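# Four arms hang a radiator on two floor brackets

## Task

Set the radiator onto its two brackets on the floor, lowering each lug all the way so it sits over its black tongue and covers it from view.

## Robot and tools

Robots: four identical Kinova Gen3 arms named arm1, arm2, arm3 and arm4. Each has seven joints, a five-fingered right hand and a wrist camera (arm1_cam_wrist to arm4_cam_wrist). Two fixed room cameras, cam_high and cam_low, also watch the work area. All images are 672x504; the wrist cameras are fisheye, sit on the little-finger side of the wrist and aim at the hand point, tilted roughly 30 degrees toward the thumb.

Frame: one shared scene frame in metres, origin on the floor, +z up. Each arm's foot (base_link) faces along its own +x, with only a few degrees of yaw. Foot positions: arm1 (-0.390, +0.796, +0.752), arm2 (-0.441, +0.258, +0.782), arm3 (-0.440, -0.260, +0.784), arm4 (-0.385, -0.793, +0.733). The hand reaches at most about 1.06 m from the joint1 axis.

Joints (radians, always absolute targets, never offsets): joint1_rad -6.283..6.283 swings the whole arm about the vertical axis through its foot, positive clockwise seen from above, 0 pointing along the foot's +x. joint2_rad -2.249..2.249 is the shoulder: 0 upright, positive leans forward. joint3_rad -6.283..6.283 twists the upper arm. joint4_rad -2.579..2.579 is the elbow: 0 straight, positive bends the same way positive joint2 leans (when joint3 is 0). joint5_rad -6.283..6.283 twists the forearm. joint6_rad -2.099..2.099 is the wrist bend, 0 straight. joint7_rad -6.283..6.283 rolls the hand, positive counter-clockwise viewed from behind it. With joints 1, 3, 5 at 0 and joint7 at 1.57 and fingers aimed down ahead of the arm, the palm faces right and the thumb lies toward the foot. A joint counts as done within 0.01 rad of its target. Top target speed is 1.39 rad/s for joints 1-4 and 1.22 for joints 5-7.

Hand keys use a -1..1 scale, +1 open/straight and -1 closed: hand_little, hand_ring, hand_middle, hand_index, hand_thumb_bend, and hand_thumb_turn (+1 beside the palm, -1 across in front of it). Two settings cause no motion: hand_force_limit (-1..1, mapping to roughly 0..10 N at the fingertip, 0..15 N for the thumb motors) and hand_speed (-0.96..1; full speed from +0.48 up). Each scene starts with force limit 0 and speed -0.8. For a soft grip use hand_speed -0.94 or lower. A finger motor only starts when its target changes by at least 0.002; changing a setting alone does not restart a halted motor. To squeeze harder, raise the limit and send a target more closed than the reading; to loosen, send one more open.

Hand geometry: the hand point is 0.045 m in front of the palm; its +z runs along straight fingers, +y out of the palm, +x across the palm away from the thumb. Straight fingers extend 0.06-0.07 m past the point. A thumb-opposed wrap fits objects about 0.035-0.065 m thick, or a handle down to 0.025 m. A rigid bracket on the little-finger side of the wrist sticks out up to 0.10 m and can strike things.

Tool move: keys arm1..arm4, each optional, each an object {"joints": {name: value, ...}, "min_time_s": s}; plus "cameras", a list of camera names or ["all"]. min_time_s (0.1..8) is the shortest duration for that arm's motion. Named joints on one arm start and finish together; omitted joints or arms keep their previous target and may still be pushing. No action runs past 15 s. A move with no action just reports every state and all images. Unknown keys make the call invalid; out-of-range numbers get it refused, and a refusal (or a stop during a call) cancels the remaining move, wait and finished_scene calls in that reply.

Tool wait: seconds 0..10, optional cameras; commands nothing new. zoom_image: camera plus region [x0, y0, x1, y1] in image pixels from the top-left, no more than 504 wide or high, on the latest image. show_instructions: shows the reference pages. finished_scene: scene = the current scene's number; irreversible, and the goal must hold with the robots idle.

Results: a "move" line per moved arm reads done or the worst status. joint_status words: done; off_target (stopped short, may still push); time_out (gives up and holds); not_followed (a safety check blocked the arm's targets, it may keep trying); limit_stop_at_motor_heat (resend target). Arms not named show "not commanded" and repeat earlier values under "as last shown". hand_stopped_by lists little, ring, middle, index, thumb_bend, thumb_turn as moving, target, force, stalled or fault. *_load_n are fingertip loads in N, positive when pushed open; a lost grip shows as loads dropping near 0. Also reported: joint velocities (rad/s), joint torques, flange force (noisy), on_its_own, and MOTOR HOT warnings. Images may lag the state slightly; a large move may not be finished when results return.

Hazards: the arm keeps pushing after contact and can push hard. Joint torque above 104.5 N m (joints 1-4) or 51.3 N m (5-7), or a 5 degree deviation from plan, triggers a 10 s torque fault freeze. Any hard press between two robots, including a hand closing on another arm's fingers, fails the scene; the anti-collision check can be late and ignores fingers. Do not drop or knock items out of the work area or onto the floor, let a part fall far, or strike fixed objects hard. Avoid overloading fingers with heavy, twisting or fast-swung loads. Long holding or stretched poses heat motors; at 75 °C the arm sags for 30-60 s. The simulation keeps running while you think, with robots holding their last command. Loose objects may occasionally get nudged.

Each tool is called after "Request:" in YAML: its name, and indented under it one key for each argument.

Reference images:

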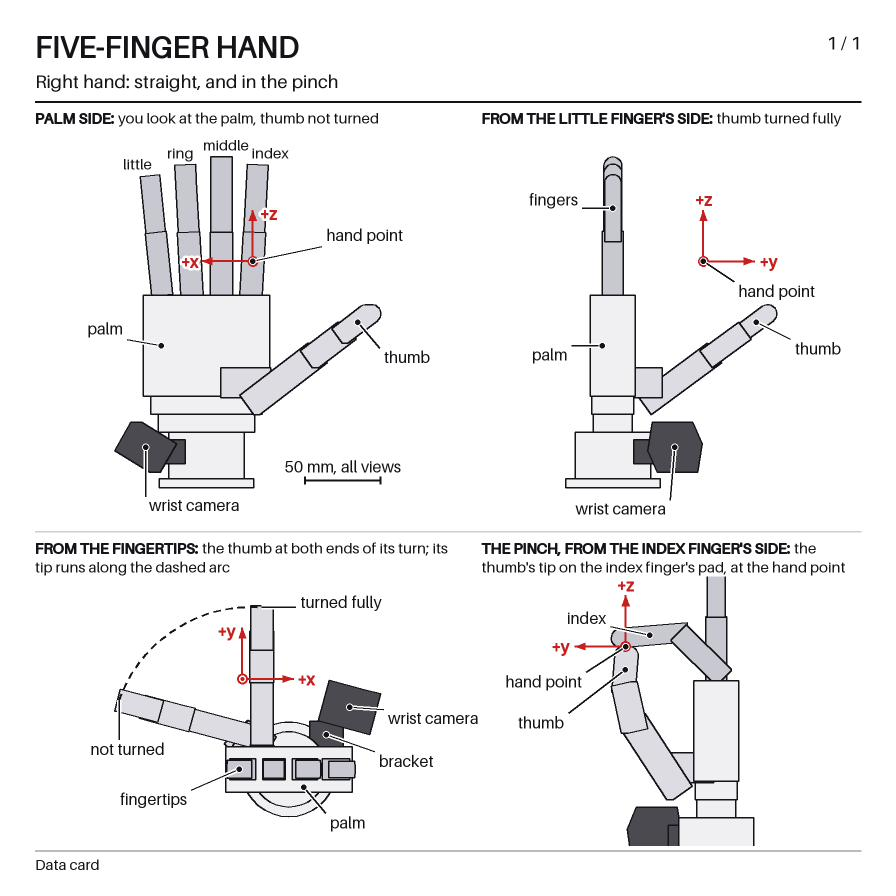

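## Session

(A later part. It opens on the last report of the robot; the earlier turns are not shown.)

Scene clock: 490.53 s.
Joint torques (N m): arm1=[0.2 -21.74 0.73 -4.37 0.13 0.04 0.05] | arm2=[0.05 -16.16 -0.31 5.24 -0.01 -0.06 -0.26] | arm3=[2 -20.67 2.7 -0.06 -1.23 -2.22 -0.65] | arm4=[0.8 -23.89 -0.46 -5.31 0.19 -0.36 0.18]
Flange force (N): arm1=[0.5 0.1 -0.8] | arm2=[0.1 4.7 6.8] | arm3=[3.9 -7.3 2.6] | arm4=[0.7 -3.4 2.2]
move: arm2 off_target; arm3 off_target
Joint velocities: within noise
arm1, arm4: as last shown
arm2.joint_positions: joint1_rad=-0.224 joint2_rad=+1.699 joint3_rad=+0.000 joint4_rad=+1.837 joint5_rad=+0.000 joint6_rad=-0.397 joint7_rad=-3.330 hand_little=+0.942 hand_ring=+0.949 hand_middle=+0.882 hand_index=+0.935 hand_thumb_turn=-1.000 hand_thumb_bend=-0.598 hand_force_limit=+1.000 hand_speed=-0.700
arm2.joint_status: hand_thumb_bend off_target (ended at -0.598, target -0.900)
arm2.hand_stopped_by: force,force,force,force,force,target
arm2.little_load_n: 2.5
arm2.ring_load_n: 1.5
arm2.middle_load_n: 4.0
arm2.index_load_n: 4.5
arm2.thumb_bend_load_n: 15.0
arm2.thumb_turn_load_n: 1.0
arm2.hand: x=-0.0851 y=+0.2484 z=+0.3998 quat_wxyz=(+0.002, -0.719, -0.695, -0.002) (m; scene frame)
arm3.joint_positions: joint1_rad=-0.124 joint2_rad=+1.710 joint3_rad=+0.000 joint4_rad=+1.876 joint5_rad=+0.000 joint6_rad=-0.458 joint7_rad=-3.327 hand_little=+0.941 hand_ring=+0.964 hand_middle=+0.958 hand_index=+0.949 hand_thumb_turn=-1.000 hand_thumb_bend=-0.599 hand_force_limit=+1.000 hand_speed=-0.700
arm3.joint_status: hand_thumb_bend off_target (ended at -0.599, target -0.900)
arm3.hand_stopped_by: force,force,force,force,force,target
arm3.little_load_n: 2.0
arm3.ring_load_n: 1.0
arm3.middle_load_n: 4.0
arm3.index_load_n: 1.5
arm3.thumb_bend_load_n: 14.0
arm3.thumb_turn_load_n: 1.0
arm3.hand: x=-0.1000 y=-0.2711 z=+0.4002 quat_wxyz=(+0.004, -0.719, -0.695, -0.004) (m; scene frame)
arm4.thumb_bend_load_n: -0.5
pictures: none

Request:
move:
  arm2: {"joints":{"hand_speed":0.3,"hand_thumb_bend":1,"hand_little":1,"hand_ring":1,"hand_middle":1,"hand_index":1}}
  arm3: {"joints":{"hand_speed":0.3,"hand_thumb_bend":1,"hand_little":1,"hand_ring":1,"hand_middle":1,"hand_index":1}}

Request:
move:
  arm2: {"joints":{"joint1_rad":-0.2285,"joint2_rad":1.7068,"joint4_rad":1.855,"joint6_rad":-0.4235,"joint7_rad":-3.334},"min_time_s":1}
  arm3: {"joints":{"joint1_rad":-0.1286,"joint2_rad":1.7182,"joint4_rad":1.8934,"joint6_rad":-0.484,"joint7_rad":-3.3316},"min_time_s":1}

Request:
move:
  arm2: {"joints":{"joint1_rad":-0.232,"joint2_rad":1.4981,"joint4_rad":2.0814,"joint6_rad":-0.441,"joint7_rad":-3.338},"min_time_s":1.5}
  arm3: {"joints":{"joint1_rad":-0.134,"joint2_rad":1.5259,"joint4_rad":2.1208,"joint6_rad":-0.519,"joint7_rad":-3.338},"min_time_s":1.5}

Request:
move:
  arm2: {"joints":{"joint1_rad":0.1447,"joint2_rad":1.3055,"joint4_rad":2.1937,"joint6_rad":-0.3606,"joint7_rad":-2.961},"min_time_s":2}
  arm3: {"joints":{"joint1_rad":-0.372,"joint2_rad":1.31,"joint4_rad":2.2223,"joint6_rad":-0.4047,"joint7_rad":-3.576},"min_time_s":2}

Request:
move:
  arm1: {"joints":{"joint1_rad":1.14,"joint2_rad":1.2814,"joint4_rad":1.3794,"joint6_rad":0.4808,"joint7_rad":-2.102,"hand_thumb_turn":-1},"min_time_s":3}
  arm4: {"joints":{"joint1_rad":-1.189,"joint2_rad":1.2249,"joint4_rad":1.4525,"joint6_rad":0.4642,"joint7_rad":1.907,"hand_thumb_turn":-1},"min_time_s":3}
  cameras: ["all"]

Scene clock: 562.83 s.
Joint torques (N m): arm1=[0.21 -21.71 0.77 -4.38 0.18 0.05 0.05] | arm2=[0.26 -16.16 0.65 4 0.09 -0.14 0.05] | arm3=[0.73 -17.48 1 2.9 -0.13 -0.64 0.04] | arm4=[0.87 -23.8 -0.38 -5.32 0.15 -0.38 0.17]
Flange force (N): arm1=[0.4 0.0 -0.9] | arm2=[1.5 1.8 3.4] | arm3=[2.4 -2.1 2.8] | arm4=[0.5 -3.3 2.0]
move: arm2 done; arm3 done
Joint velocities: within noise
arm1, arm4: as last shown
arm1.thumb_bend_load_n: -0.5
arm2.joint_positions: joint1_rad=-0.224 joint2_rad=+1.699 joint3_rad=+0.000 joint4_rad=+1.837 joint5_rad=+0.000 joint6_rad=-0.397 joint7_rad=-3.330 hand_little=+1.000 hand_ring=+1.000 hand_middle=+1.000 hand_index=+1.000 hand_thumb_turn=-1.000 hand_thumb_bend=+1.000 hand_force_limit=+1.000 hand_speed=+0.300
arm2.joint_status: all done
arm2.hand_stopped_by: target,target,target,target,target,target
arm2.little_load_n: 0.0
arm2.ring_load_n: 0.0
arm2.middle_load_n: 0.0
arm2.index_load_n: 0.0
arm2.thumb_bend_load_n: 0.5
arm2.thumb_turn_load_n: 0.0
arm2.hand: x=-0.0852 y=+0.2484 z=+0.3997 quat_wxyz=(+0.002, -0.719, -0.695, -0.002) (m; scene frame)
arm3.joint_positions: joint1_rad=-0.124 joint2_rad=+1.710 joint3_rad=+0.000 joint4_rad=+1.876 joint5_rad=+0.000 joint6_rad=-0.458 joint7_rad=-3.327 hand_little=+1.000 hand_ring=+1.000 hand_middle=+1.000 hand_index=+1.000 hand_thumb_turn=-1.000 hand_thumb_bend=+1.000 hand_force_limit=+1.000 hand_speed=+0.300
arm3.joint_status: all done
arm3.hand_stopped_by: target,target,target,target,target,target
arm3.little_load_n: 0.0
arm3.ring_load_n: 0.0
arm3.middle_load_n: 0.0
arm3.index_load_n: 0.0
arm3.thumb_bend_load_n: 0.0
arm3.thumb_turn_load_n: 0.0
arm3.hand: x=-0.1000 y=-0.2711 z=+0.4002 quat_wxyz=(+0.004, -0.719, -0.695, -0.004) (m; scene frame)
arm4.ring_load_n: -0.5
arm4.thumb_bend_load_n: 0.0
pictures: none

Scene clock: 564.13 s.
Joint torques (N m): arm1=[0.22 -21.71 0.69 -4.35 0.16 0.05 0.02] | arm2=[0.22 -15.94 0.65 4.19 0.07 -0.12 0.05] | arm3=[0.71 -15.91 0.88 4.31 -0.03 0.01 0.08] | arm4=[0.8 -23.76 -0.39 -5.31 0.2 -0.39 0.21]
Flange force (N): arm1=[0.5 0.1 -0.8] | arm2=[1.4 1.7 3.4] | arm3=[2.7 -0.2 2.8] | arm4=[0.6 -3.3 1.9]
move: arm2 done; arm3 done
Joint velocities: within noise
arm1.joint_positions: joint1_rad=+0.696 joint2_rad=+1.170 joint3_rad=+0.000 joint4_rad=+1.367 joint5_rad=+0.000 joint6_rad=+0.605 joint7_rad=-4.082 hand_little=+1.000 hand_ring=+1.000 hand_middle=+1.000 hand_index=+1.000 hand_thumb_turn=+1.000 hand_thumb_bend=+1.000 hand_force_limit=+0.000 hand_speed=+0.000
arm1.joint_status: not commanded
arm1.hand_stopped_by: target,target,target,target,target,target
arm1.little_load_n: 0.0
arm1.ring_load_n: 0.0
arm1.middle_load_n: 0.0
arm1.index_load_n: 0.0
arm1.thumb_bend_load_n: 0.0
arm1.thumb_turn_load_n: 0.0
arm1.hand: x=+0.0225 y=+0.3806 z=+0.6240 quat_wxyz=(-0.004, -1.000, +0.000, -0.001) (m; scene frame)
arm2.joint_positions: joint1_rad=-0.229 joint2_rad=+1.707 joint3_rad=+0.000 joint4_rad=+1.855 joint5_rad=+0.000 joint6_rad=-0.424 joint7_rad=-3.334 hand_little=+1.000 hand_ring=+1.000 hand_middle=+1.000 hand_index=+1.000 hand_thumb_turn=-1.000 hand_thumb_bend=+1.000 hand_force_limit=+1.000 hand_speed=+0.300
arm2.joint_status: all done
arm2.hand_stopped_by: target,target,target,target,target,target
arm2.little_load_n: 0.0
arm2.ring_load_n: 0.0
arm2.middle_load_n: 0.0
arm2.index_load_n: 0.0
arm2.thumb_bend_load_n: 0.0
arm2.thumb_turn_load_n: 0.0
arm2.hand: x=-0.0929 y=+0.2485 z=+0.3999 quat_wxyz=(+0.002, -0.719, -0.695, -0.002) (m; scene frame)
arm3.joint_positions: joint1_rad=-0.129 joint2_rad=+1.718 joint3_rad=+0.000 joint4_rad=+1.893 joint5_rad=+0.000 joint6_rad=-0.484 joint7_rad=-3.332 hand_little=+1.000 hand_ring=+1.000 hand_middle=+1.000 hand_index=+1.000 hand_thumb_turn=-1.000 hand_thumb_bend=+1.000 hand_force_limit=+1.000 hand_speed=+0.300
arm3.joint_status: all done
arm3.hand_stopped_by: target,target,target,target,target,target
arm3.little_load_n: 0.0
arm3.ring_load_n: 0.0
arm3.middle_load_n: 0.0
arm3.index_load_n: 0.0
arm3.thumb_bend_load_n: 0.0
arm3.thumb_turn_load_n: 0.0
arm3.hand: x=-0.1079 y=-0.2709 z=+0.4004 quat_wxyz=(+0.004, -0.719, -0.695, -0.004) (m; scene frame)
arm4.joint_positions: joint1_rad=-0.812 joint2_rad=+1.166 joint3_rad=+0.000 joint4_rad=+1.277 joint5_rad=+0.000 joint6_rad=+0.699 joint7_rad=+0.747 hand_little=+1.000 hand_ring=+1.000 hand_middle=+1.000 hand_index=+1.000 hand_thumb_turn=+1.000 hand_thumb_bend=+1.000 hand_force_limit=+0.000 hand_speed=+0.000
arm4.joint_status: not commanded
arm4.hand_stopped_by: target,target,target,target,target,target
arm4.little_load_n: 0.0
arm4.ring_load_n: 0.0
arm4.middle_load_n: 0.0
arm4.index_load_n: 0.0
arm4.thumb_bend_load_n: 0.0
arm4.thumb_turn_load_n: 0.0
arm4.hand: x=+0.0027 y=-0.4370 z=+0.6242 quat_wxyz=(-0.002, +1.000, +0.001, +0.002) (m; scene frame)
pictures: none

Scene clock: 565.93 s.
Joint torques (N m): arm1=[0.21 -21.71 0.77 -4.34 0.15 0.05 0.06] | arm2=[0.22 -15.97 0.67 4.34 0.08 -0.13 0.07] | arm3=[0.58 -15.97 0.89 4.59 -0.07 -0.06 0.08] | arm4=[0.82 -23.79 -0.43 -5.25 0.2 -0.4 0.22]
Flange force (N): arm1=[0.6 0.1 -0.8] | arm2=[1.5 1.9 3.1] | arm3=[2.4 0.0 2.9] | arm4=[0.8 -3.6 2.0]
move: arm2 done; arm3 done
Joint velocities: within noise
arm1, arm4: as last shown
arm2.joint_positions: joint1_rad=-0.232 joint2_rad=+1.498 joint3_rad=+0.000 joint4_rad=+2.081 joint5_rad=+0.000 joint6_rad=-0.441 joint7_rad=-3.338 hand_little=+1.000 hand_ring=+1.000 hand_middle=+1.000 hand_index=+1.000 hand_thumb_turn=-1.000 hand_thumb_bend=+1.000 hand_force_limit=+1.000 hand_speed=+0.300
arm2.joint_status: all done
arm2.hand_stopped_by: target,target,target,target,target,target
arm2.little_load_n: 0.0
arm2.ring_load_n: 0.0
arm2.middle_load_n: 0.0
arm2.index_load_n: 0.0
arm2.thumb_bend_load_n: 0.0
arm2.thumb_turn_load_n: 0.0
arm2.hand: x=-0.0951 y=+0.2486 z=+0.4898 quat_wxyz=(+0.002, -0.719, -0.695, -0.002) (m; scene frame)
arm3.joint_positions: joint1_rad=-0.134 joint2_rad=+1.526 joint3_rad=+0.000 joint4_rad=+2.121 joint5_rad=+0.000 joint6_rad=-0.519 joint7_rad=-3.338 hand_little=+1.000 hand_ring=+1.000 hand_middle=+1.000 hand_index=+1.000 hand_thumb_turn=-1.000 hand_thumb_bend=+1.000 hand_force_limit=+1.000 hand_speed=+0.300
arm3.joint_status: all done
arm3.hand_stopped_by: target,target,target,target,target,target
arm3.little_load_n: 0.0
arm3.ring_load_n: 0.0
arm3.middle_load_n: 0.0
arm3.index_load_n: 0.0
arm3.thumb_bend_load_n: 0.0
arm3.thumb_turn_load_n: 0.0
arm3.hand: x=-0.1123 y=-0.2712 z=+0.4863 quat_wxyz=(+0.004, -0.719, -0.695, -0.004) (m; scene frame)
pictures: none

Scene clock: 568.27 s.
Joint torques (N m): arm1=[0.25 -21.71 0.73 -4.37 0.13 0.02 0.06] | arm2=[0.27 -15.93 0.65 3.7 0.08 -0.13 0.04] | arm3=[0.61 -16.23 0.76 3.65 -0.03 -0.05 0.07] | arm4=[0.87 -23.78 -0.42 -5.33 0.23 -0.39 0.18]
Flange force (N): arm1=[0.6 0.0 -0.9] | arm2=[0.7 2.5 2.5] | arm3=[2.6 -0.5 2.7] | arm4=[0.4 -3.3 2.0]
move: arm2 done; arm3 done
Joint velocities: within noise
arm1, arm4: as last shown
arm2.joint_positions: joint1_rad=+0.145 joint2_rad=+1.305 joint3_rad=+0.000 joint4_rad=+2.194 joint5_rad=+0.000 joint6_rad=-0.361 joint7_rad=-2.961 hand_little=+1.000 hand_ring=+1.000 hand_middle=+1.000 hand_index=+1.000 hand_thumb_turn=-1.000 hand_thumb_bend=+1.000 hand_force_limit=+1.000 hand_speed=+0.300
arm2.joint_status: all done
arm2.hand_stopped_by: target,target,target,target,target,target
arm2.little_load_n: 0.0
arm2.ring_load_n: 0.0
arm2.middle_load_n: 0.0
arm2.index_load_n: 0.0
arm2.thumb_bend_load_n: 0.0
arm2.thumb_turn_load_n: 0.0
arm2.hand: x=-0.0977 y=+0.1389 z=+0.5593 quat_wxyz=(+0.002, -0.719, -0.695, -0.002) (m; scene frame)
arm3.joint_positions: joint1_rad=-0.372 joint2_rad=+1.310 joint3_rad=+0.000 joint4_rad=+2.222 joint5_rad=+0.000 joint6_rad=-0.405 joint7_rad=-3.576 hand_little=+1.000 hand_ring=+1.000 hand_middle=+1.000 hand_index=+1.000 hand_thumb_turn=-1.000 hand_thumb_bend=+1.000 hand_force_limit=+1.000 hand_speed=+0.300
arm3.joint_status: all done
arm3.hand_stopped_by: target,target,target,target,target,target
arm3.little_load_n: 0.0
arm3.ring_load_n: 0.0
arm3.middle_load_n: 0.0
arm3.index_load_n: 0.0
arm3.thumb_bend_load_n: -0.5
arm3.thumb_turn_load_n: 0.0
arm3.hand: x=-0.1064 y=-0.2008 z=+0.5607 quat_wxyz=(+0.006, -0.719, -0.695, -0.005) (m; scene frame)
pictures: none

Scene clock: 571.63 s.
Joint torques (N m): arm1=[0.16 -21.68 0.66 -3.6 0.13 -0.06 0.04] | arm2=[0.27 -15.99 0.67 3.74 0.07 -0.14 0.05] | arm3=[0.6 -16.17 0.85 3.61 -0.05 -0.05 0.08] | arm4=[0.88 -22.6 -0.35 -3.75 0.23 -0.43 0.21]
Flange force (N): arm1=[-0.4 0.6 -0.8] | arm2=[0.7 2.6 2.7] | arm3=[2.6 -0.6 2.4] | arm4=[2.8 -1.3 2.2]
move: arm1 done; arm4 done
Joint velocities: within noise
arm1.joint_positions: joint1_rad=+1.140 joint2_rad=+1.281 joint3_rad=+0.000 joint4_rad=+1.379 joint5_rad=+0.000 joint6_rad=+0.481 joint7_rad=-2.102 hand_little=+1.000 hand_ring=+1.000 hand_middle=+1.000 hand_index=+1.000 hand_thumb_turn=-1.000 hand_thumb_bend=+1.000 hand_force_limit=+0.000 hand_speed=+0.000
arm1.joint_status: all done
arm1.hand_stopped_by: target,target,target,target,target,target
arm1.little_load_n: 0.5
arm1.ring_load_n: 0.0
arm1.middle_load_n: 0.0
arm1.index_load_n: 0.0
arm1.thumb_bend_load_n: 0.0
arm1.thumb_turn_load_n: 0.0
arm1.hand: x=-0.0906 y=+0.2667 z=+0.5605 quat_wxyz=(-0.004, -0.719, -0.695, +0.002) (m; scene frame)
arm2, arm3: as last shown
arm4.joint_positions: joint1_rad=-1.189 joint2_rad=+1.225 joint3_rad=+0.000 joint4_rad=+1.452 joint5_rad=+0.000 joint6_rad=+0.464 joint7_rad=+1.907 hand_little=+1.000 hand_ring=+1.000 hand_middle=+1.000 hand_index=+1.000 hand_thumb_turn=-1.000 hand_thumb_bend=+1.000 hand_force_limit=+0.000 hand_speed=+0.000
arm4.joint_status: all done
arm4.hand_stopped_by: target,target,target,target,target,target
arm4.little_load_n: 0.0
arm4.ring_load_n: 0.0
arm4.middle_load_n: 0.0
arm4.index_load_n: 0.0
arm4.thumb_bend_load_n: 0.0
arm4.thumb_turn_load_n: 0.0
arm4.hand: x=-0.1083 y=-0.3334 z=+0.5608 quat_wxyz=(+0.000, +0.719, +0.695, +0.003) (m; scene frame)
pictures: arm1_cam_wrist, arm2_cam_wrist, arm3_cam_wrist, arm4_cam_wrist, cam_high, cam_low
camera_calibration:
arm1_cam_wrist: T_world_to_cam=[[0.97488, 0.222136, 0.0162771, 0.0214106], [0.181346, -0.834046, 0.521039, -0.0542299], [0.129317, -0.504998, -0.853378, 0.736909], [0, 0, 0, 1]] pos_world=[-0.106333, 0.322152, 0.656769]
arm2_cam_wrist: T_world_to_cam=[[0.968904, 0.24394, 0.0414474, 0.0303354], [0.182251, -0.81687, 0.547274, -0.180788], [0.167359, -0.522702, -0.835927, 0.66869], [0, 0, 0, 1]] pos_world=[-0.108354, 0.194445, 0.656659]
arm3_cam_wrist: T_world_to_cam=[[0.96813, 0.248717, -0.0293998, 0.171952], [0.229484, -0.833939, 0.501879, -0.427232], [0.100308, -0.492631, -0.864438, 0.506735], [0, 0, 0, 1]] pos_world=[-0.119259, -0.14942, 0.657515]
arm4_cam_wrist: T_world_to_cam=[[0.972789, 0.228834, 0.0362705, 0.156557], [0.177167, -0.835572, 0.52003, -0.556], [0.149307, -0.499454, -0.853378, 0.442252], [0, 0, 0, 1]] pos_world=[-0.119824, -0.279519, 0.660866]

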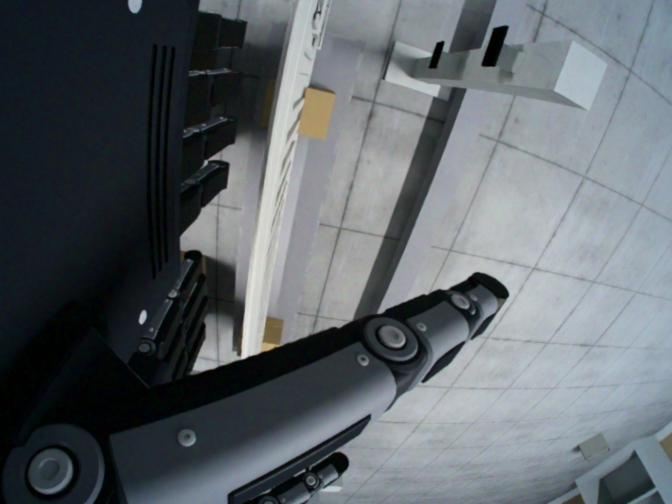

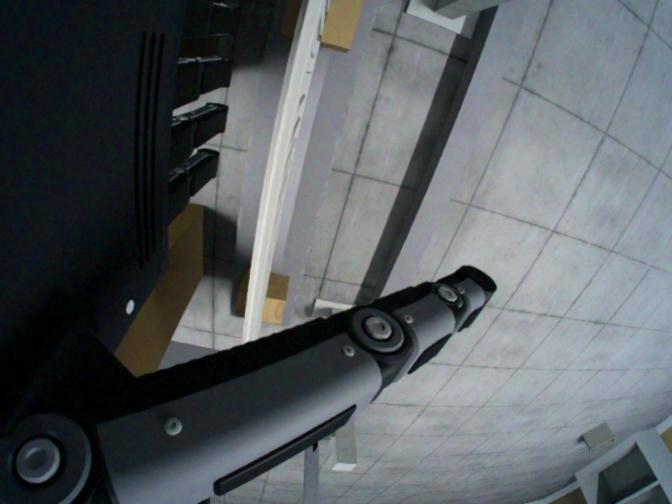

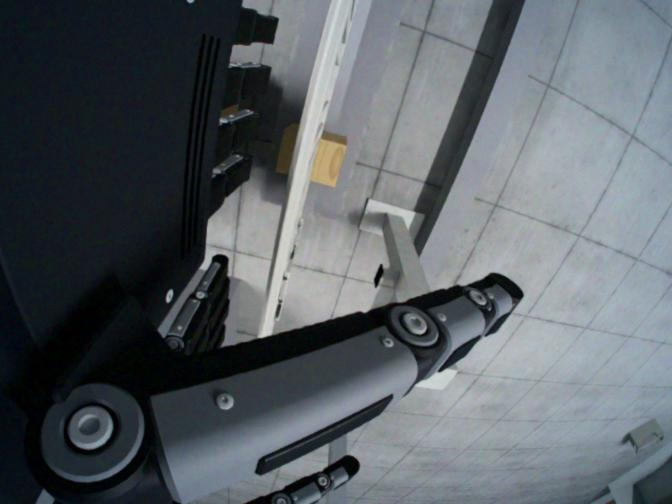

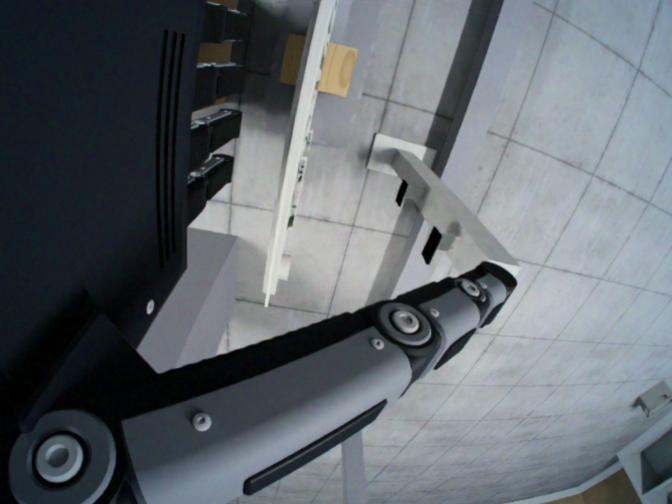

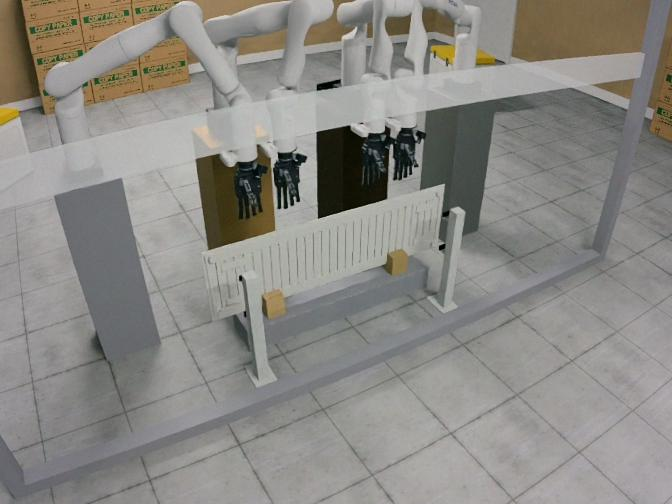

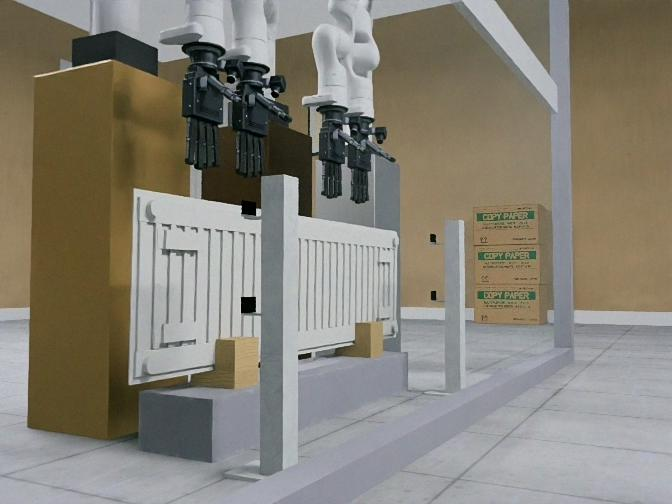

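Request:
move:
  arm1: {"joints":{"joint1_rad":1.146,"joint2_rad":1.4553,"joint4_rad":1.264,"joint6_rad":0.4223,"joint7_rad":-2.096},"min_time_s":2.5}
  arm2: {"joints":{"joint1_rad":0.1447,"joint2_rad":1.512,"joint4_rad":2.0353,"joint6_rad":-0.4087,"joint7_rad":-2.961},"min_time_s":2.5}
  arm3: {"joints":{"joint1_rad":-0.372,"joint2_rad":1.5173,"joint4_rad":2.0626,"joint6_rad":-0.4523,"joint7_rad":-3.576},"min_time_s":2.5}
  arm4: {"joints":{"joint1_rad":-1.196,"joint2_rad":1.399,"joint4_rad":1.35,"joint6_rad":0.392,"joint7_rad":1.9},"min_time_s":2.5}
  cameras: []

Request:
move:
  arm1: {"joints":{"joint1_rad":1.146,"joint2_rad":1.6567,"joint4_rad":1.0667,"joint6_rad":0.4182,"joint7_rad":-2.096},"min_time_s":2.5}
  arm2: {"joints":{"joint1_rad":0.1447,"joint2_rad":1.7112,"joint4_rad":1.8242,"joint6_rad":-0.3968,"joint7_rad":-2.961},"min_time_s":2.5}
  arm3: {"joints":{"joint1_rad":-0.372,"joint2_rad":1.7154,"joint4_rad":1.8508,"joint6_rad":-0.4386,"joint7_rad":-3.576},"min_time_s":2.5}
  arm4: {"joints":{"joint1_rad":-1.196,"joint2_rad":1.596,"joint4_rad":1.174,"joint6_rad":0.372,"joint7_rad":1.9},"min_time_s":2.5}
  cameras: ["cam_high","cam_low","arm1_cam_wrist","arm4_cam_wrist"]

Scene clock: 614.60 s.
Joint torques (N m): arm1=[0.15 -21.94 0.7 -3.13 0.11 -0.07 0.02] | arm2=[0.28 -16.21 0.68 4.1 0.09 -0.13 0.03] | arm3=[0.59 -16.39 0.82 3.99 -0.06 -0.05 0.06] | arm4=[0.87 -22.93 -0.3 -3.21 0.2 -0.44 0.19]
Flange force (N): arm1=[-0.7 0.6 -0.6] | arm2=[0.7 2.4 3.1] | arm3=[2.4 -0.6 2.5] | arm4=[2.8 -1.2 2.5]
move: arm1 done; arm2 done; arm3 done; arm4 done
Joint velocities: within noise
arm1.joint_positions: joint1_rad=+1.146 joint2_rad=+1.455 joint3_rad=+0.000 joint4_rad=+1.264 joint5_rad=+0.000 joint6_rad=+0.422 joint7_rad=-2.096 hand_little=+1.000 hand_ring=+1.000 hand_middle=+1.000 hand_index=+1.000 hand_thumb_turn=-1.000 hand_thumb_bend=+1.000 hand_force_limit=+0.000 hand_speed=+0.000
arm1.joint_status: all done
arm1.hand_stopped_by: target,target,target,target,target,target
arm1.little_load_n: 0.0
arm1.ring_load_n: 0.0
arm1.middle_load_n: 0.0
arm1.index_load_n: 0.0
arm1.thumb_bend_load_n: 0.0
arm1.thumb_turn_load_n: 0.0
arm1.hand: x=-0.0943 y=+0.2663 z=+0.4809 quat_wxyz=(-0.004, -0.719, -0.695, +0.002) (m; scene frame)
arm2.joint_positions: joint1_rad=+0.145 joint2_rad=+1.512 joint3_rad=+0.000 joint4_rad=+2.035 joint5_rad=+0.000 joint6_rad=-0.409 joint7_rad=-2.961 hand_little=+1.000 hand_ring=+1.000 hand_middle=+1.000 hand_index=+1.000 hand_thumb_turn=-1.000 hand_thumb_bend=+1.000 hand_force_limit=+1.000 hand_speed=+0.300
arm2.joint_status: all done
arm2.hand_stopped_by: target,target,target,target,target,target
arm2.little_load_n: 0.0
arm2.ring_load_n: 0.0
arm2.middle_load_n: 0.0
arm2.index_load_n: 0.0
arm2.thumb_bend_load_n: -0.5
arm2.thumb_turn_load_n: 0.0
arm2.hand: x=-0.0980 y=+0.1394 z=+0.4793 quat_wxyz=(+0.002, -0.719, -0.695, -0.002) (m; scene frame)
arm3.joint_positions: joint1_rad=-0.372 joint2_rad=+1.517 joint3_rad=+0.000 joint4_rad=+2.063 joint5_rad=+0.000 joint6_rad=-0.452 joint7_rad=-3.576 hand_little=+1.000 hand_ring=+1.000 hand_middle=+1.000 hand_index=+1.000 hand_thumb_turn=-1.000 hand_thumb_bend=+1.000 hand_force_limit=+1.000 hand_speed=+0.300
arm3.joint_status: all done
arm3.hand_stopped_by: target,target,target,target,target,target
arm3.little_load_n: 0.0
arm3.ring_load_n: 0.0
arm3.middle_load_n: 0.0
arm3.index_load_n: 0.0
arm3.thumb_bend_load_n: 0.0
arm3.thumb_turn_load_n: 0.0
arm3.hand: x=-0.1076 y=-0.2000 z=+0.4808 quat_wxyz=(+0.006, -0.719, -0.695, -0.005) (m; scene frame)
arm4.joint_positions: joint1_rad=-1.196 joint2_rad=+1.399 joint3_rad=+0.000 joint4_rad=+1.350 joint5_rad=+0.000 joint6_rad=+0.392 joint7_rad=+1.900 hand_little=+1.000 hand_ring=+1.000 hand_middle=+1.000 hand_index=+1.000 hand_thumb_turn=-1.000 hand_thumb_bend=+1.000 hand_force_limit=+0.000 hand_speed=+0.000
arm4.joint_status: all done
arm4.hand_stopped_by: target,target,target,target,target,target
arm4.little_load_n: 0.0
arm4.ring_load_n: 0.0
arm4.middle_load_n: 0.0
arm4.index_load_n: 0.0
arm4.thumb_bend_load_n: -0.5
arm4.thumb_turn_load_n: 0.0
arm4.hand: x=-0.1120 y=-0.3330 z=+0.4807 quat_wxyz=(+0.000, +0.719, +0.695, +0.004) (m; scene frame)
pictures: none
No camera images: "cameras" was empty.

Scene clock: 617.40 s.
Joint torques (N m): arm1=[4.09 12.71 6.22 -13.07 1.37 -12.56 -0.67] | arm2=[0.27 -16.09 0.64 3.98 0.1 -0.16 0.04] | arm3=[0.59 -16.31 0.85 3.97 -0.03 -0.02 0.09] | arm4=[0.83 -23.11 -0.29 -3.05 0.24 -0.39 0.14]
Flange force (N): arm1=[37.8 -12.8 -110.5] | arm2=[0.7 2.3 3.4] | arm3=[2.5 -0.6 2.9] | arm4=[2.7 -1.1 3.1]
move: arm1 done; arm2 done; arm3 done; arm4 done
Joint velocities: within noise
arm1.joint_positions: joint1_rad=+1.146 joint2_rad=+1.656 joint3_rad=+0.000 joint4_rad=+1.067 joint5_rad=+0.000 joint6_rad=+0.418 joint7_rad=-2.096 hand_little=+1.000 hand_ring=+1.000 hand_middle=+1.000 hand_index=+1.000 hand_thumb_turn=-1.000 hand_thumb_bend=+1.000 hand_force_limit=+0.000 hand_speed=+0.000
arm1.joint_status: all done
arm1.hand_stopped_by: target,target,target,target,target,target
arm1.little_load_n: 0.0
arm1.ring_load_n: 0.0
arm1.middle_load_n: 0.0
arm1.index_load_n: 0.0
arm1.thumb_bend_load_n: 0.0
arm1.thumb_turn_load_n: 0.0
arm1.hand: x=-0.0940 y=+0.2655 z=+0.3959 quat_wxyz=(-0.004, -0.719, -0.695, +0.002) (m; scene frame)
arm2.joint_positions: joint1_rad=+0.145 joint2_rad=+1.711 joint3_rad=+0.000 joint4_rad=+1.824 joint5_rad=+0.000 joint6_rad=-0.397 joint7_rad=-2.961 hand_little=+1.000 hand_ring=+1.000 hand_middle=+1.000 hand_index=+1.000 hand_thumb_turn=-1.000 hand_thumb_bend=+1.000 hand_force_limit=+1.000 hand_speed=+0.300
arm2.joint_status: all done
arm2.hand_stopped_by: target,target,target,target,target,target
arm2.little_load_n: 0.0
arm2.ring_load_n: 0.0
arm2.middle_load_n: 0.0
arm2.index_load_n: 0.0
arm2.thumb_bend_load_n: 0.0
arm2.thumb_turn_load_n: 0.0
arm2.hand: x=-0.0982 y=+0.1398 z=+0.3942 quat_wxyz=(+0.002, -0.719, -0.695, -0.002) (m; scene frame)
arm3.joint_positions: joint1_rad=-0.372 joint2_rad=+1.715 joint3_rad=+0.000 joint4_rad=+1.851 joint5_rad=+0.000 joint6_rad=-0.439 joint7_rad=-3.576 hand_little=+1.000 hand_ring=+1.000 hand_middle=+1.000 hand_index=+1.000 hand_thumb_turn=-1.000 hand_thumb_bend=+1.000 hand_force_limit=+1.000 hand_speed=+0.300
arm3.joint_status: all done
arm3.hand_stopped_by: target,target,target,target,target,target
arm3.little_load_n: 0.0
arm3.ring_load_n: -0.5
arm3.middle_load_n: -0.5
arm3.index_load_n: 0.0
arm3.thumb_bend_load_n: 0.0
arm3.thumb_turn_load_n: 0.0
arm3.hand: x=-0.1087 y=-0.1992 z=+0.3959 quat_wxyz=(+0.006, -0.719, -0.695, -0.005) (m; scene frame)
arm4.joint_positions: joint1_rad=-1.196 joint2_rad=+1.596 joint3_rad=+0.000 joint4_rad=+1.174 joint5_rad=+0.000 joint6_rad=+0.372 joint7_rad=+1.900 hand_little=+1.000 hand_ring=+1.000 hand_middle=+1.000 hand_index=+1.000 hand_thumb_turn=-1.000 hand_thumb_bend=+1.000 hand_force_limit=+0.000 hand_speed=+0.000
arm4.joint_status: all done
arm4.hand_stopped_by: target,target,target,target,target,target
arm4.little_load_n: 0.0
arm4.ring_load_n: 0.0
arm4.middle_load_n: 0.0
arm4.index_load_n: 0.0
arm4.thumb_bend_load_n: 0.0
arm4.thumb_turn_load_n: 0.0
arm4.hand: x=-0.1117 y=-0.3330 z=+0.3957 quat_wxyz=(+0.000, +0.719, +0.695, +0.003) (m; scene frame)
pictures: arm1_cam_wrist, arm4_cam_wrist, cam_high, cam_low
camera_calibration:
arm1_cam_wrist: T_world_to_cam=[[0.974872, 0.222155, 0.0164958, 0.0275562], [0.18124, -0.834022, 0.521113, 0.0310938], [0.129526, -0.505029, -0.853328, 0.596284], [0, 0, 0, 1]] pos_world=[-0.109733, 0.320951, 0.492168]
arm4_cam_wrist: T_world_to_cam=[[0.972772, 0.228955, 0.0359825, 0.165814], [0.177352, -0.835306, 0.520394, -0.469223], [0.149203, -0.499843, -0.853168, 0.301877], [0, 0, 0, 1]] pos_world=[-0.123123, -0.279018, 0.495766]

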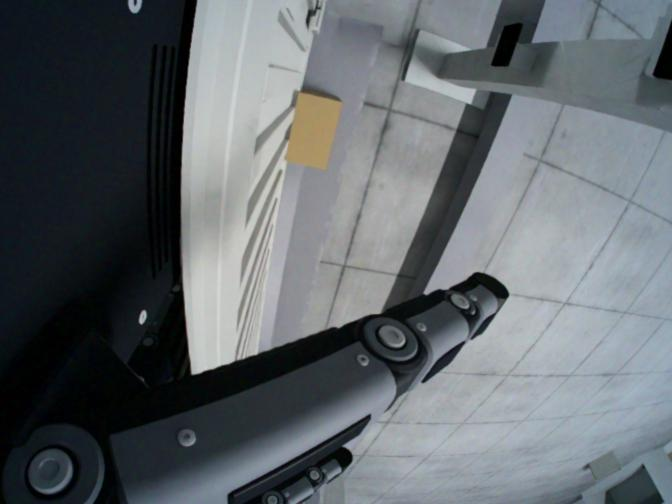

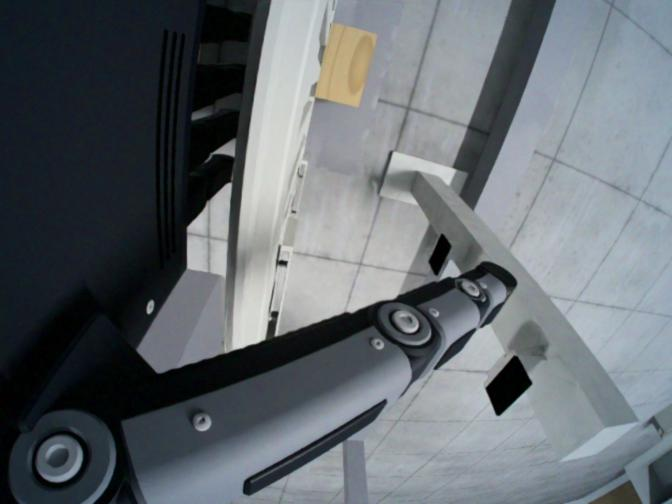

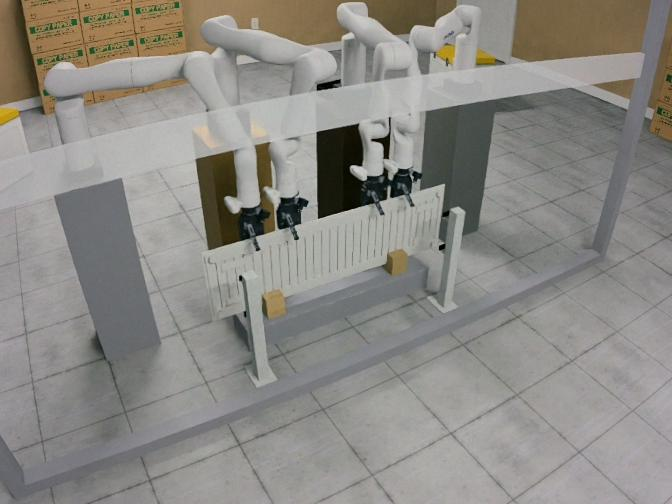

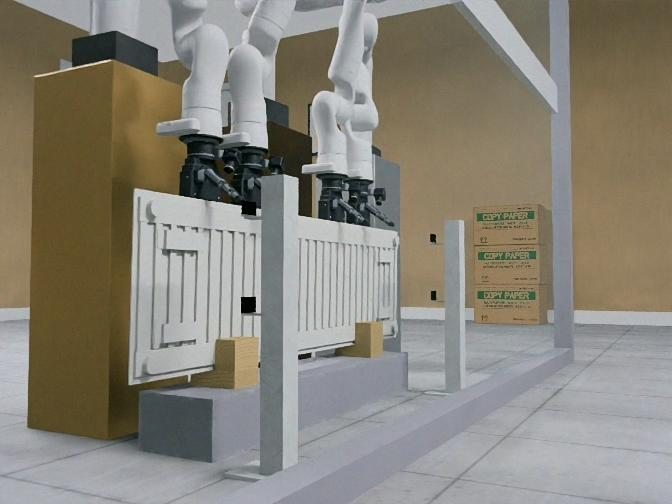

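Request:
move:
  arm1: {"joints":{"joint1_rad":1.146,"joint2_rad":1.5558,"joint4_rad":1.1678,"joint6_rad":0.418,"joint7_rad":-2.096},"min_time_s":1.5}
  cameras: ["arm1_cam_wrist","cam_high","cam_low"]

Scene clock: 626.83 s.
Joint torques (N m): arm1=[0.15 -22.05 0.67 -3.12 0.1 -0.06 0.03] | arm2=[0.27 -16.08 0.65 3.98 0.08 -0.16 0.03] | arm3=[0.6 -16.32 0.87 3.92 -0.01 -0.05 0.09] | arm4=[0.9 -23.11 -0.34 -2.98 0.3 -0.39 0.17]
Flange force (N): arm1=[-0.6 0.6 -0.6] | arm2=[0.7 2.3 3.3] | arm3=[2.5 -0.6 2.8] | arm4=[3.1 -1.2 3.2]
move: arm1 done
Joint velocities: within noise
arm1.joint_positions: joint1_rad=+1.146 joint2_rad=+1.556 joint3_rad=+0.000 joint4_rad=+1.168 joint5_rad=+0.000 joint6_rad=+0.418 joint7_rad=-2.096 hand_little=+1.000 hand_ring=+1.000 hand_middle=+1.000 hand_index=+1.000 hand_thumb_turn=-1.000 hand_thumb_bend=+1.000 hand_force_limit=+0.000 hand_speed=+0.000
arm1.joint_status: all done
arm1.hand_stopped_by: target,target,target,target,target,target
arm1.little_load_n: 0.0
arm1.ring_load_n: 0.0
arm1.middle_load_n: 0.0
arm1.index_load_n: 0.0
arm1.thumb_bend_load_n: 0.0
arm1.thumb_turn_load_n: 0.0
arm1.hand: x=-0.0935 y=+0.2646 z=+0.4382 quat_wxyz=(-0.004, -0.719, -0.695, +0.002) (m; scene frame)
arm2, arm3, arm4: as last shown
arm3.ring_load_n: 0.0
arm3.middle_load_n: 0.0
pictures: arm1_cam_wrist, cam_high, cam_low
camera_calibration:
arm1_cam_wrist: T_world_to_cam=[[0.974895, 0.222066, 0.0163474, 0.0266828], [0.181262, -0.834109, 0.520966, 0.00837016], [0.129325, -0.504924, -0.853421, 0.63177], [0, 0, 0, 1]] pos_world=[-0.109233, 0.320052, 0.534368]

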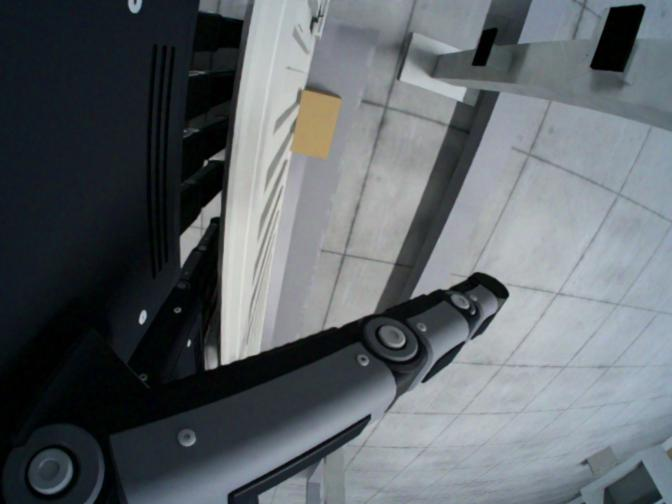

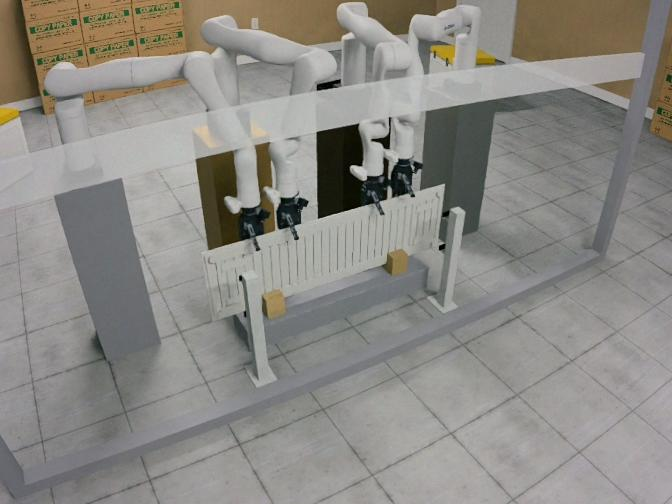

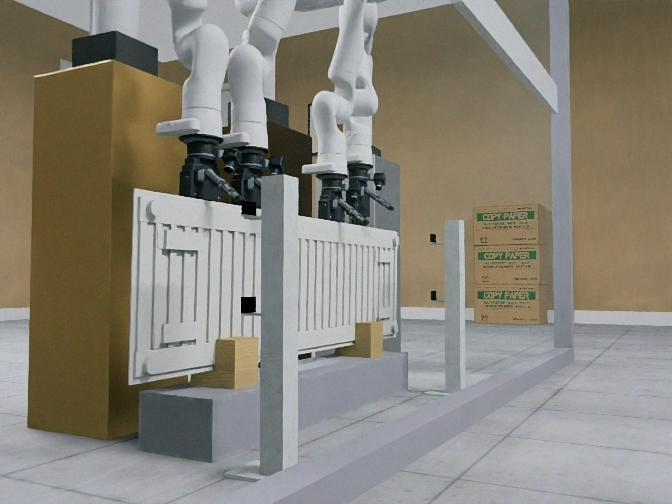

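Request:
move:
  arm1: {"joints":{"joint1_rad":1.1585,"joint2_rad":1.5518,"joint4_rad":1.1846,"joint6_rad":0.4052,"joint7_rad":-2.0832},"min_time_s":1.0}
  cameras: []

Request:
move:
  arm1: {"joints":{"joint1_rad":1.1585,"joint2_rad":1.6022,"joint4_rad":1.134,"joint6_rad":0.4052,"joint7_rad":-2.0832},"min_time_s":1.5}
  cameras: ["arm1_cam_wrist"]

Scene clock: 653.80 s.
Joint torques (N m): arm1=[0.13 -21.95 0.64 -3.05 0.11 -0.06 0.04] | arm2=[0.28 -16.12 0.65 4 0.1 -0.16 0.05] | arm3=[0.61 -16.26 0.82 3.95 0.02 -0.06 -0.01] | arm4=[0.88 -23.1 -0.24 -3.03 0.23 -0.35 0.21]
Flange force (N): arm1=[-0.5 0.5 -0.7] | arm2=[0.7 2.3 3.5] | arm3=[2.6 -0.5 2.8] | arm4=[2.7 -1.3 3.1]
move: arm1 done
Joint velocities: within noise
arm1.joint_positions: joint1_rad=+1.158 joint2_rad=+1.552 joint3_rad=+0.000 joint4_rad=+1.185 joint5_rad=+0.000 joint6_rad=+0.405 joint7_rad=-2.083 hand_little=+1.000 hand_ring=+1.000 hand_middle=+1.000 hand_index=+1.000 hand_thumb_turn=-1.000 hand_thumb_bend=+1.000 hand_force_limit=+0.000 hand_speed=+0.000
arm1.joint_status: all done
arm1.hand_stopped_by: target,target,target,target,target,target
arm1.little_load_n: 0.0
arm1.ring_load_n: 0.0
arm1.middle_load_n: 0.0
arm1.index_load_n: 0.0
arm1.thumb_bend_load_n: 0.0
arm1.thumb_turn_load_n: 0.0
arm1.hand: x=-0.1014 y=+0.2650 z=+0.4383 quat_wxyz=(-0.004, -0.719, -0.695, +0.002) (m; scene frame)
arm2, arm3, arm4: as last shown
arm4.thumb_bend_load_n: -0.5
pictures: none
No camera images: "cameras" was empty.

Scene clock: 655.60 s.
Joint torques (N m): arm1=[0.15 -21.95 0.69 -3.01 0.1 -0.05 0.07] | arm2=[0.26 -16.09 0.64 3.99 0.09 -0.13 0.05] | arm3=[0.61 -16.31 0.76 3.95 -0.04 -0.02 0.08] | arm4=[0.89 -23.05 -0.32 -2.96 0.23 -0.37 0.16]
Flange force (N): arm1=[-0.6 0.7 -0.5] | arm2=[0.7 2.2 3.4] | arm3=[2.4 -0.6 2.8] | arm4=[3.0 -1.2 3.1]
move: arm1 done
Joint velocities: within noise
arm1.joint_positions: joint1_rad=+1.159 joint2_rad=+1.602 joint3_rad=+0.000 joint4_rad=+1.134 joint5_rad=+0.000 joint6_rad=+0.405 joint7_rad=-2.083 hand_little=+1.000 hand_ring=+1.000 hand_middle=+1.000 hand_index=+1.000 hand_thumb_turn=-1.000 hand_thumb_bend=+1.000 hand_force_limit=+0.000 hand_speed=+0.000
arm1.joint_status: all done
arm1.hand_stopped_by: target,target,target,target,target,target
arm1.little_load_n: 0.0
arm1.ring_load_n: 0.0
arm1.middle_load_n: 0.0
arm1.index_load_n: 0.0
arm1.thumb_bend_load_n: -0.5
arm1.thumb_turn_load_n: 0.0
arm1.hand: x=-0.1014 y=+0.2649 z=+0.4171 quat_wxyz=(-0.004, -0.719, -0.695, +0.002) (m; scene frame)
arm2, arm3, arm4: as last shown
arm2.little_load_n: -0.5
arm4.thumb_bend_load_n: 0.0
pictures: arm1_cam_wrist
camera_calibration:
arm1_cam_wrist: T_world_to_cam=[[0.974802, 0.222468, 0.0164116, 0.0345124], [0.181547, -0.833942, 0.521134, 0.0208535], [0.129622, -0.505023, -0.853317, 0.614897], [0, 0, 0, 1]] pos_world=[-0.117133, 0.32025, 0.513268]

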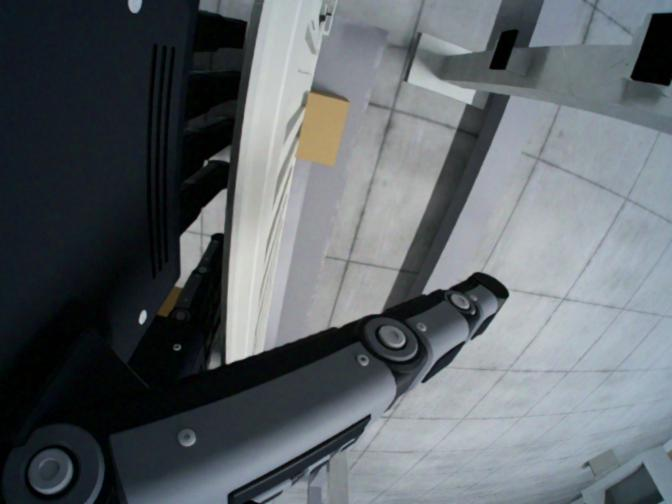

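Request:
move:
  arm1: {"joints":{"joint1_rad":1.1585,"joint2_rad":1.6527,"joint4_rad":1.0835,"joint6_rad":0.4054,"joint7_rad":-2.0832},"min_time_s":1.5}
  cameras: ["arm1_cam_wrist"]

Scene clock: 659.40 s.
Joint torques (N m): arm1=[0.15 -21.88 0.7 -3.02 0.13 -0.05 0.05] | arm2=[0.28 -16.14 0.67 4.02 0.07 -0.16 0.04] | arm3=[0.58 -16.27 0.83 3.91 -0.02 -0.02 0.09] | arm4=[0.88 -23.1 -0.21 -2.94 0.22 -0.4 0.19]
Flange force (N): arm1=[-0.6 0.6 -0.5] | arm2=[0.7 2.3 3.6] | arm3=[2.4 -0.6 2.7] | arm4=[3.2 -1.1 3.3]
move: arm1 done
Joint velocities: within noise
arm1.joint_positions: joint1_rad=+1.158 joint2_rad=+1.653 joint3_rad=+0.000 joint4_rad=+1.083 joint5_rad=+0.000 joint6_rad=+0.405 joint7_rad=-2.083 hand_little=+1.000 hand_ring=+1.000 hand_middle=+1.000 hand_index=+1.000 hand_thumb_turn=-1.000 hand_thumb_bend=+1.000 hand_force_limit=+0.000 hand_speed=+0.000
arm1.joint_status: all done
arm1.hand_stopped_by: target,target,target,target,target,target
arm1.little_load_n: 0.0
arm1.ring_load_n: 0.0
arm1.middle_load_n: 0.0
arm1.index_load_n: 0.0
arm1.thumb_bend_load_n: 0.0
arm1.thumb_turn_load_n: 0.0
arm1.hand: x=-0.1019 y=+0.2658 z=+0.3958 quat_wxyz=(-0.004, -0.719, -0.695, +0.002) (m; scene frame)
arm2, arm3, arm4: as last shown
arm2.little_load_n: 0.0
pictures: arm1_cam_wrist
camera_calibration:
arm1_cam_wrist: T_world_to_cam=[[0.974816, 0.222409, 0.0163588, 0.035172], [0.181543, -0.834026, 0.521002, 0.0329175], [0.129519, -0.504912, -0.853398, 0.597369], [0, 0, 0, 1]] pos_world=[-0.117633, 0.32125, 0.492068]

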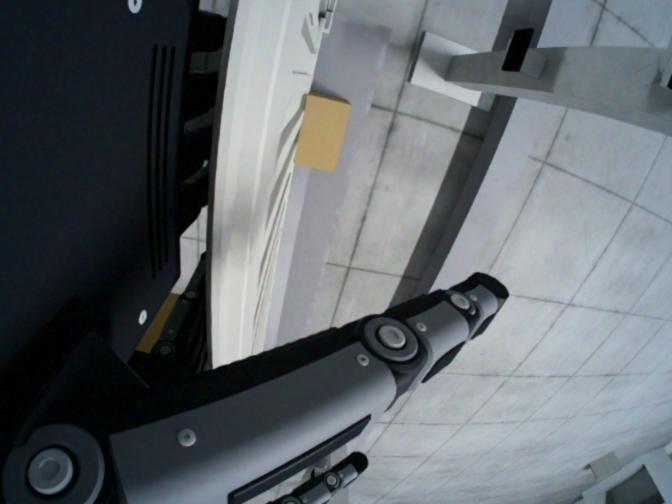

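Request:
move:
  arm1: {"joints":{"joint1_rad":1.1538,"joint2_rad":1.6542,"joint4_rad":1.0772,"joint6_rad":0.4102,"joint7_rad":-2.088},"min_time_s":1}
  arm2: {"joints":{"joint1_rad":0.1405,"joint2_rad":1.706,"joint4_rad":1.8106,"joint6_rad":-0.3782,"joint7_rad":-2.9652},"min_time_s":1}
  arm3: {"joints":{"joint1_rad":-0.3644,"joint2_rad":1.71,"joint4_rad":1.8376,"joint6_rad":-0.42,"joint7_rad":-3.5682},"min_time_s":1}
  arm4: {"joints":{"joint1_rad":-1.1909,"joint2_rad":1.5972,"joint4_rad":1.1683,"joint6_rad":0.3764,"joint7_rad":1.9051},"min_time_s":1}
  cameras: []

Scene clock: 666.10 s.
Joint torques (N m): arm1=[0.13 -21.9 0.69 -3.07 0.11 -0.07 0.07] | arm2=[0.24 -16.25 0.66 3.85 0.09 -0.16 0.03] | arm3=[1 -17.42 1.66 2.33 -0.25 -0.68 0.07] | arm4=[0.86 -23.1 -0.31 -2.97 0.23 -0.4 0.22]
Flange force (N): arm1=[-0.6 0.6 -0.6] | arm2=[0.6 2.3 3.4] | arm3=[2.8 -3.1 1.2] | arm4=[3.3 -1.1 3.3]
move: arm1 done; arm2 done; arm3 done; arm4 done
Joint velocities: within noise
arm1.joint_positions: joint1_rad=+1.154 joint2_rad=+1.654 joint3_rad=+0.000 joint4_rad=+1.077 joint5_rad=+0.000 joint6_rad=+0.410 joint7_rad=-2.088 hand_little=+1.000 hand_ring=+1.000 hand_middle=+1.000 hand_index=+1.000 hand_thumb_turn=-1.000 hand_thumb_bend=+1.000 hand_force_limit=+0.000 hand_speed=+0.000
arm1.joint_status: all done
arm1.hand_stopped_by: target,target,target,target,target,target
arm1.little_load_n: 0.0
arm1.ring_load_n: 0.0
arm1.middle_load_n: 0.0
arm1.index_load_n: 0.0
arm1.thumb_bend_load_n: 0.0
arm1.thumb_turn_load_n: 0.0
arm1.hand: x=-0.0990 y=+0.2657 z=+0.3958 quat_wxyz=(-0.004, -0.719, -0.695, +0.002) (m; scene frame)
arm2.joint_positions: joint1_rad=+0.140 joint2_rad=+1.706 joint3_rad=+0.000 joint4_rad=+1.811 joint5_rad=+0.000 joint6_rad=-0.378 joint7_rad=-2.965 hand_little=+1.000 hand_ring=+1.000 hand_middle=+1.000 hand_index=+1.000 hand_thumb_turn=-1.000 hand_thumb_bend=+1.000 hand_force_limit=+1.000 hand_speed=+0.300
arm2.joint_status: all done
arm2.hand_stopped_by: target,target,target,target,target,target
arm2.little_load_n: 0.0
arm2.ring_load_n: 0.0
arm2.middle_load_n: 0.0
arm2.index_load_n: 0.0
arm2.thumb_bend_load_n: 0.0
arm2.thumb_turn_load_n: 0.0
arm2.hand: x=-0.0921 y=+0.1398 z=+0.3942 quat_wxyz=(+0.001, -0.719, -0.695, -0.002) (m; scene frame)
arm3.joint_positions: joint1_rad=-0.364 joint2_rad=+1.710 joint3_rad=+0.000 joint4_rad=+1.838 joint5_rad=+0.000 joint6_rad=-0.420 joint7_rad=-3.568 hand_little=+1.000 hand_ring=+1.000 hand_middle=+1.000 hand_index=+1.000 hand_thumb_turn=-1.000 hand_thumb_bend=+1.000 hand_force_limit=+1.000 hand_speed=+0.300
arm3.joint_status: all done
arm3.hand_stopped_by: target,target,target,target,target,target
arm3.little_load_n: 0.0
arm3.ring_load_n: 0.0
arm3.middle_load_n: 0.0
arm3.index_load_n: 0.0
arm3.thumb_bend_load_n: -0.5
arm3.thumb_turn_load_n: 0.0
arm3.hand: x=-0.1027 y=-0.1992 z=+0.3957 quat_wxyz=(+0.006, -0.719, -0.695, -0.005) (m; scene frame)
arm4.joint_positions: joint1_rad=-1.191 joint2_rad=+1.597 joint3_rad=+0.000 joint4_rad=+1.168 joint5_rad=+0.000 joint6_rad=+0.376 joint7_rad=+1.905 hand_little=+1.000 hand_ring=+1.000 hand_middle=+1.000 hand_index=+1.000 hand_thumb_turn=-1.000 hand_thumb_bend=+1.000 hand_force_limit=+0.000 hand_speed=+0.000
arm4.joint_status: all done
arm4.hand_stopped_by: target,target,target,target,target,target
arm4.little_load_n: 0.0
arm4.ring_load_n: 0.0
arm4.middle_load_n: 0.0
arm4.index_load_n: 0.0
arm4.thumb_bend_load_n: -0.5
arm4.thumb_turn_load_n: 0.0
arm4.hand: x=-0.1087 y=-0.3328 z=+0.3957 quat_wxyz=(+0.000, +0.719, +0.695, +0.003) (m; scene frame)
pictures: none
No camera images: "cameras" was empty.

Request:
move:
  arm1: {"joints":{"joint1_rad":1.1491,"joint2_rad":1.6557,"joint4_rad":1.0709,"joint6_rad":0.415,"joint7_rad":-2.0927},"min_time_s":1}
  arm2: {"joints":{"joint1_rad":0.1391,"joint2_rad":1.7043,"joint4_rad":1.8061,"joint6_rad":-0.372,"joint7_rad":-2.9666},"min_time_s":1}
  arm4: {"joints":{"joint1_rad":-1.1875,"joint2_rad":1.598,"joint4_rad":1.1645,"joint6_rad":0.3793,"joint7_rad":1.9085},"min_time_s":1}
  cameras: ["arm1_cam_wrist","arm4_cam_wrist"]

Scene clock: 671.93 s.
Joint torques (N m): arm1=[0.14 -21.98 0.66 -3.1 0.13 -0.06 0.04] | arm2=[0.13 -16.74 0.41 3.36 0.1 -0.38 0] | arm3=[0.95 -17.41 1.62 2.4 -0.26 -0.6 0.09] | arm4=[0.92 -23.14 -0.29 -3.09 0.21 -0.43 0.13]
Flange force (N): arm1=[-0.6 0.6 -0.5] | arm2=[0.3 1.5 3.3] | arm3=[2.7 -3.1 1.4] | arm4=[2.9 -1.2 3.0]
move: arm1 done; arm2 done; arm4 done
Joint velocities: within noise
arm1.joint_positions: joint1_rad=+1.149 joint2_rad=+1.656 joint3_rad=+0.000 joint4_rad=+1.071 joint5_rad=+0.000 joint6_rad=+0.415 joint7_rad=-2.093 hand_little=+1.000 hand_ring=+1.000 hand_middle=+1.000 hand_index=+1.000 hand_thumb_turn=-1.000 hand_thumb_bend=+1.000 hand_force_limit=+0.000 hand_speed=+0.000
arm1.joint_status: all done
arm1.hand_stopped_by: target,target,target,target,target,target
arm1.little_load_n: 0.0
arm1.ring_load_n: 0.0
arm1.middle_load_n: 0.0
arm1.index_load_n: 0.0
arm1.thumb_bend_load_n: 0.0
arm1.thumb_turn_load_n: 0.0
arm1.hand: x=-0.0960 y=+0.2656 z=+0.3958 quat_wxyz=(-0.004, -0.719, -0.695, +0.002) (m; scene frame)
arm2.joint_positions: joint1_rad=+0.139 joint2_rad=+1.704 joint3_rad=+0.000 joint4_rad=+1.806 joint5_rad=+0.000 joint6_rad=-0.372 joint7_rad=-2.967 hand_little=+1.000 hand_ring=+1.000 hand_middle=+1.000 hand_index=+1.000 hand_thumb_turn=-1.000 hand_thumb_bend=+1.000 hand_force_limit=+1.000 hand_speed=+0.300
arm2.joint_status: all done
arm2.hand_stopped_by: target,target,target,target,target,target
arm2.little_load_n: 0.0
arm2.ring_load_n: 0.0
arm2.middle_load_n: 0.0
arm2.index_load_n: 0.0
arm2.thumb_bend_load_n: 0.0
arm2.thumb_turn_load_n: 0.0
arm2.hand: x=-0.0902 y=+0.1398 z=+0.3942 quat_wxyz=(+0.002, -0.719, -0.695, -0.002) (m; scene frame)
arm3: as last shown
arm3.thumb_bend_load_n: 0.0
arm4.joint_positions: joint1_rad=-1.188 joint2_rad=+1.598 joint3_rad=+0.000 joint4_rad=+1.165 joint5_rad=+0.000 joint6_rad=+0.379 joint7_rad=+1.908 hand_little=+1.000 hand_ring=+1.000 hand_middle=+1.000 hand_index=+1.000 hand_thumb_turn=-1.000 hand_thumb_bend=+1.000 hand_force_limit=+0.000 hand_speed=+0.000
arm4.joint_status: all done
arm4.hand_stopped_by: target,target,target,target,target,target
arm4.little_load_n: 0.0
arm4.ring_load_n: 0.0
arm4.middle_load_n: 0.0
arm4.index_load_n: 0.0
arm4.thumb_bend_load_n: -0.5
arm4.thumb_turn_load_n: 0.0
arm4.hand: x=-0.1067 y=-0.3327 z=+0.3957 quat_wxyz=(+0.000, +0.719, +0.695, +0.003) (m; scene frame)
pictures: arm1_cam_wrist, arm4_cam_wrist
camera_calibration:
arm1_cam_wrist: T_world_to_cam=[[0.974847, 0.222276, 0.0163284, 0.0296235], [0.181448, -0.834057, 0.520985, 0.0317062], [0.129421, -0.504918, -0.85341, 0.596514], [0, 0, 0, 1]] pos_world=[-0.111833, 0.321051, 0.492069]
arm4_cam_wrist: T_world_to_cam=[[0.972787, 0.22888, 0.0360529, 0.160945], [0.177272, -0.835396, 0.520276, -0.469953], [0.149199, -0.499727, -0.853237, 0.301397], [0, 0, 0, 1]] pos_world=[-0.118223, -0.278818, 0.495866]

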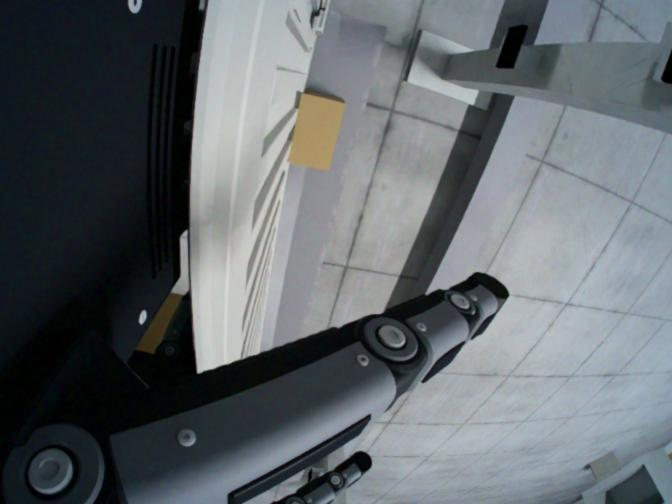

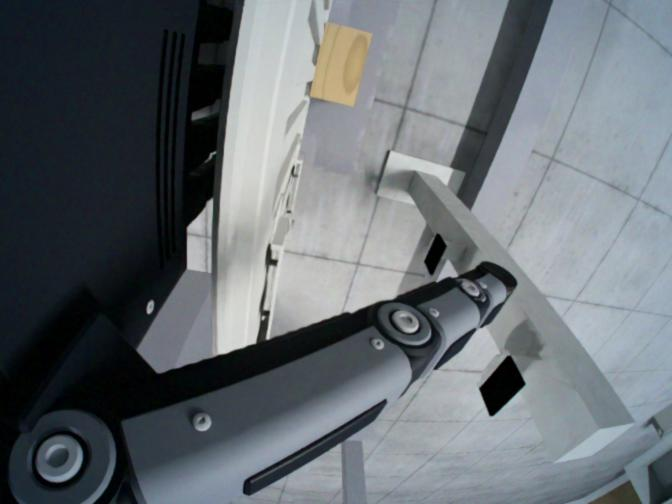

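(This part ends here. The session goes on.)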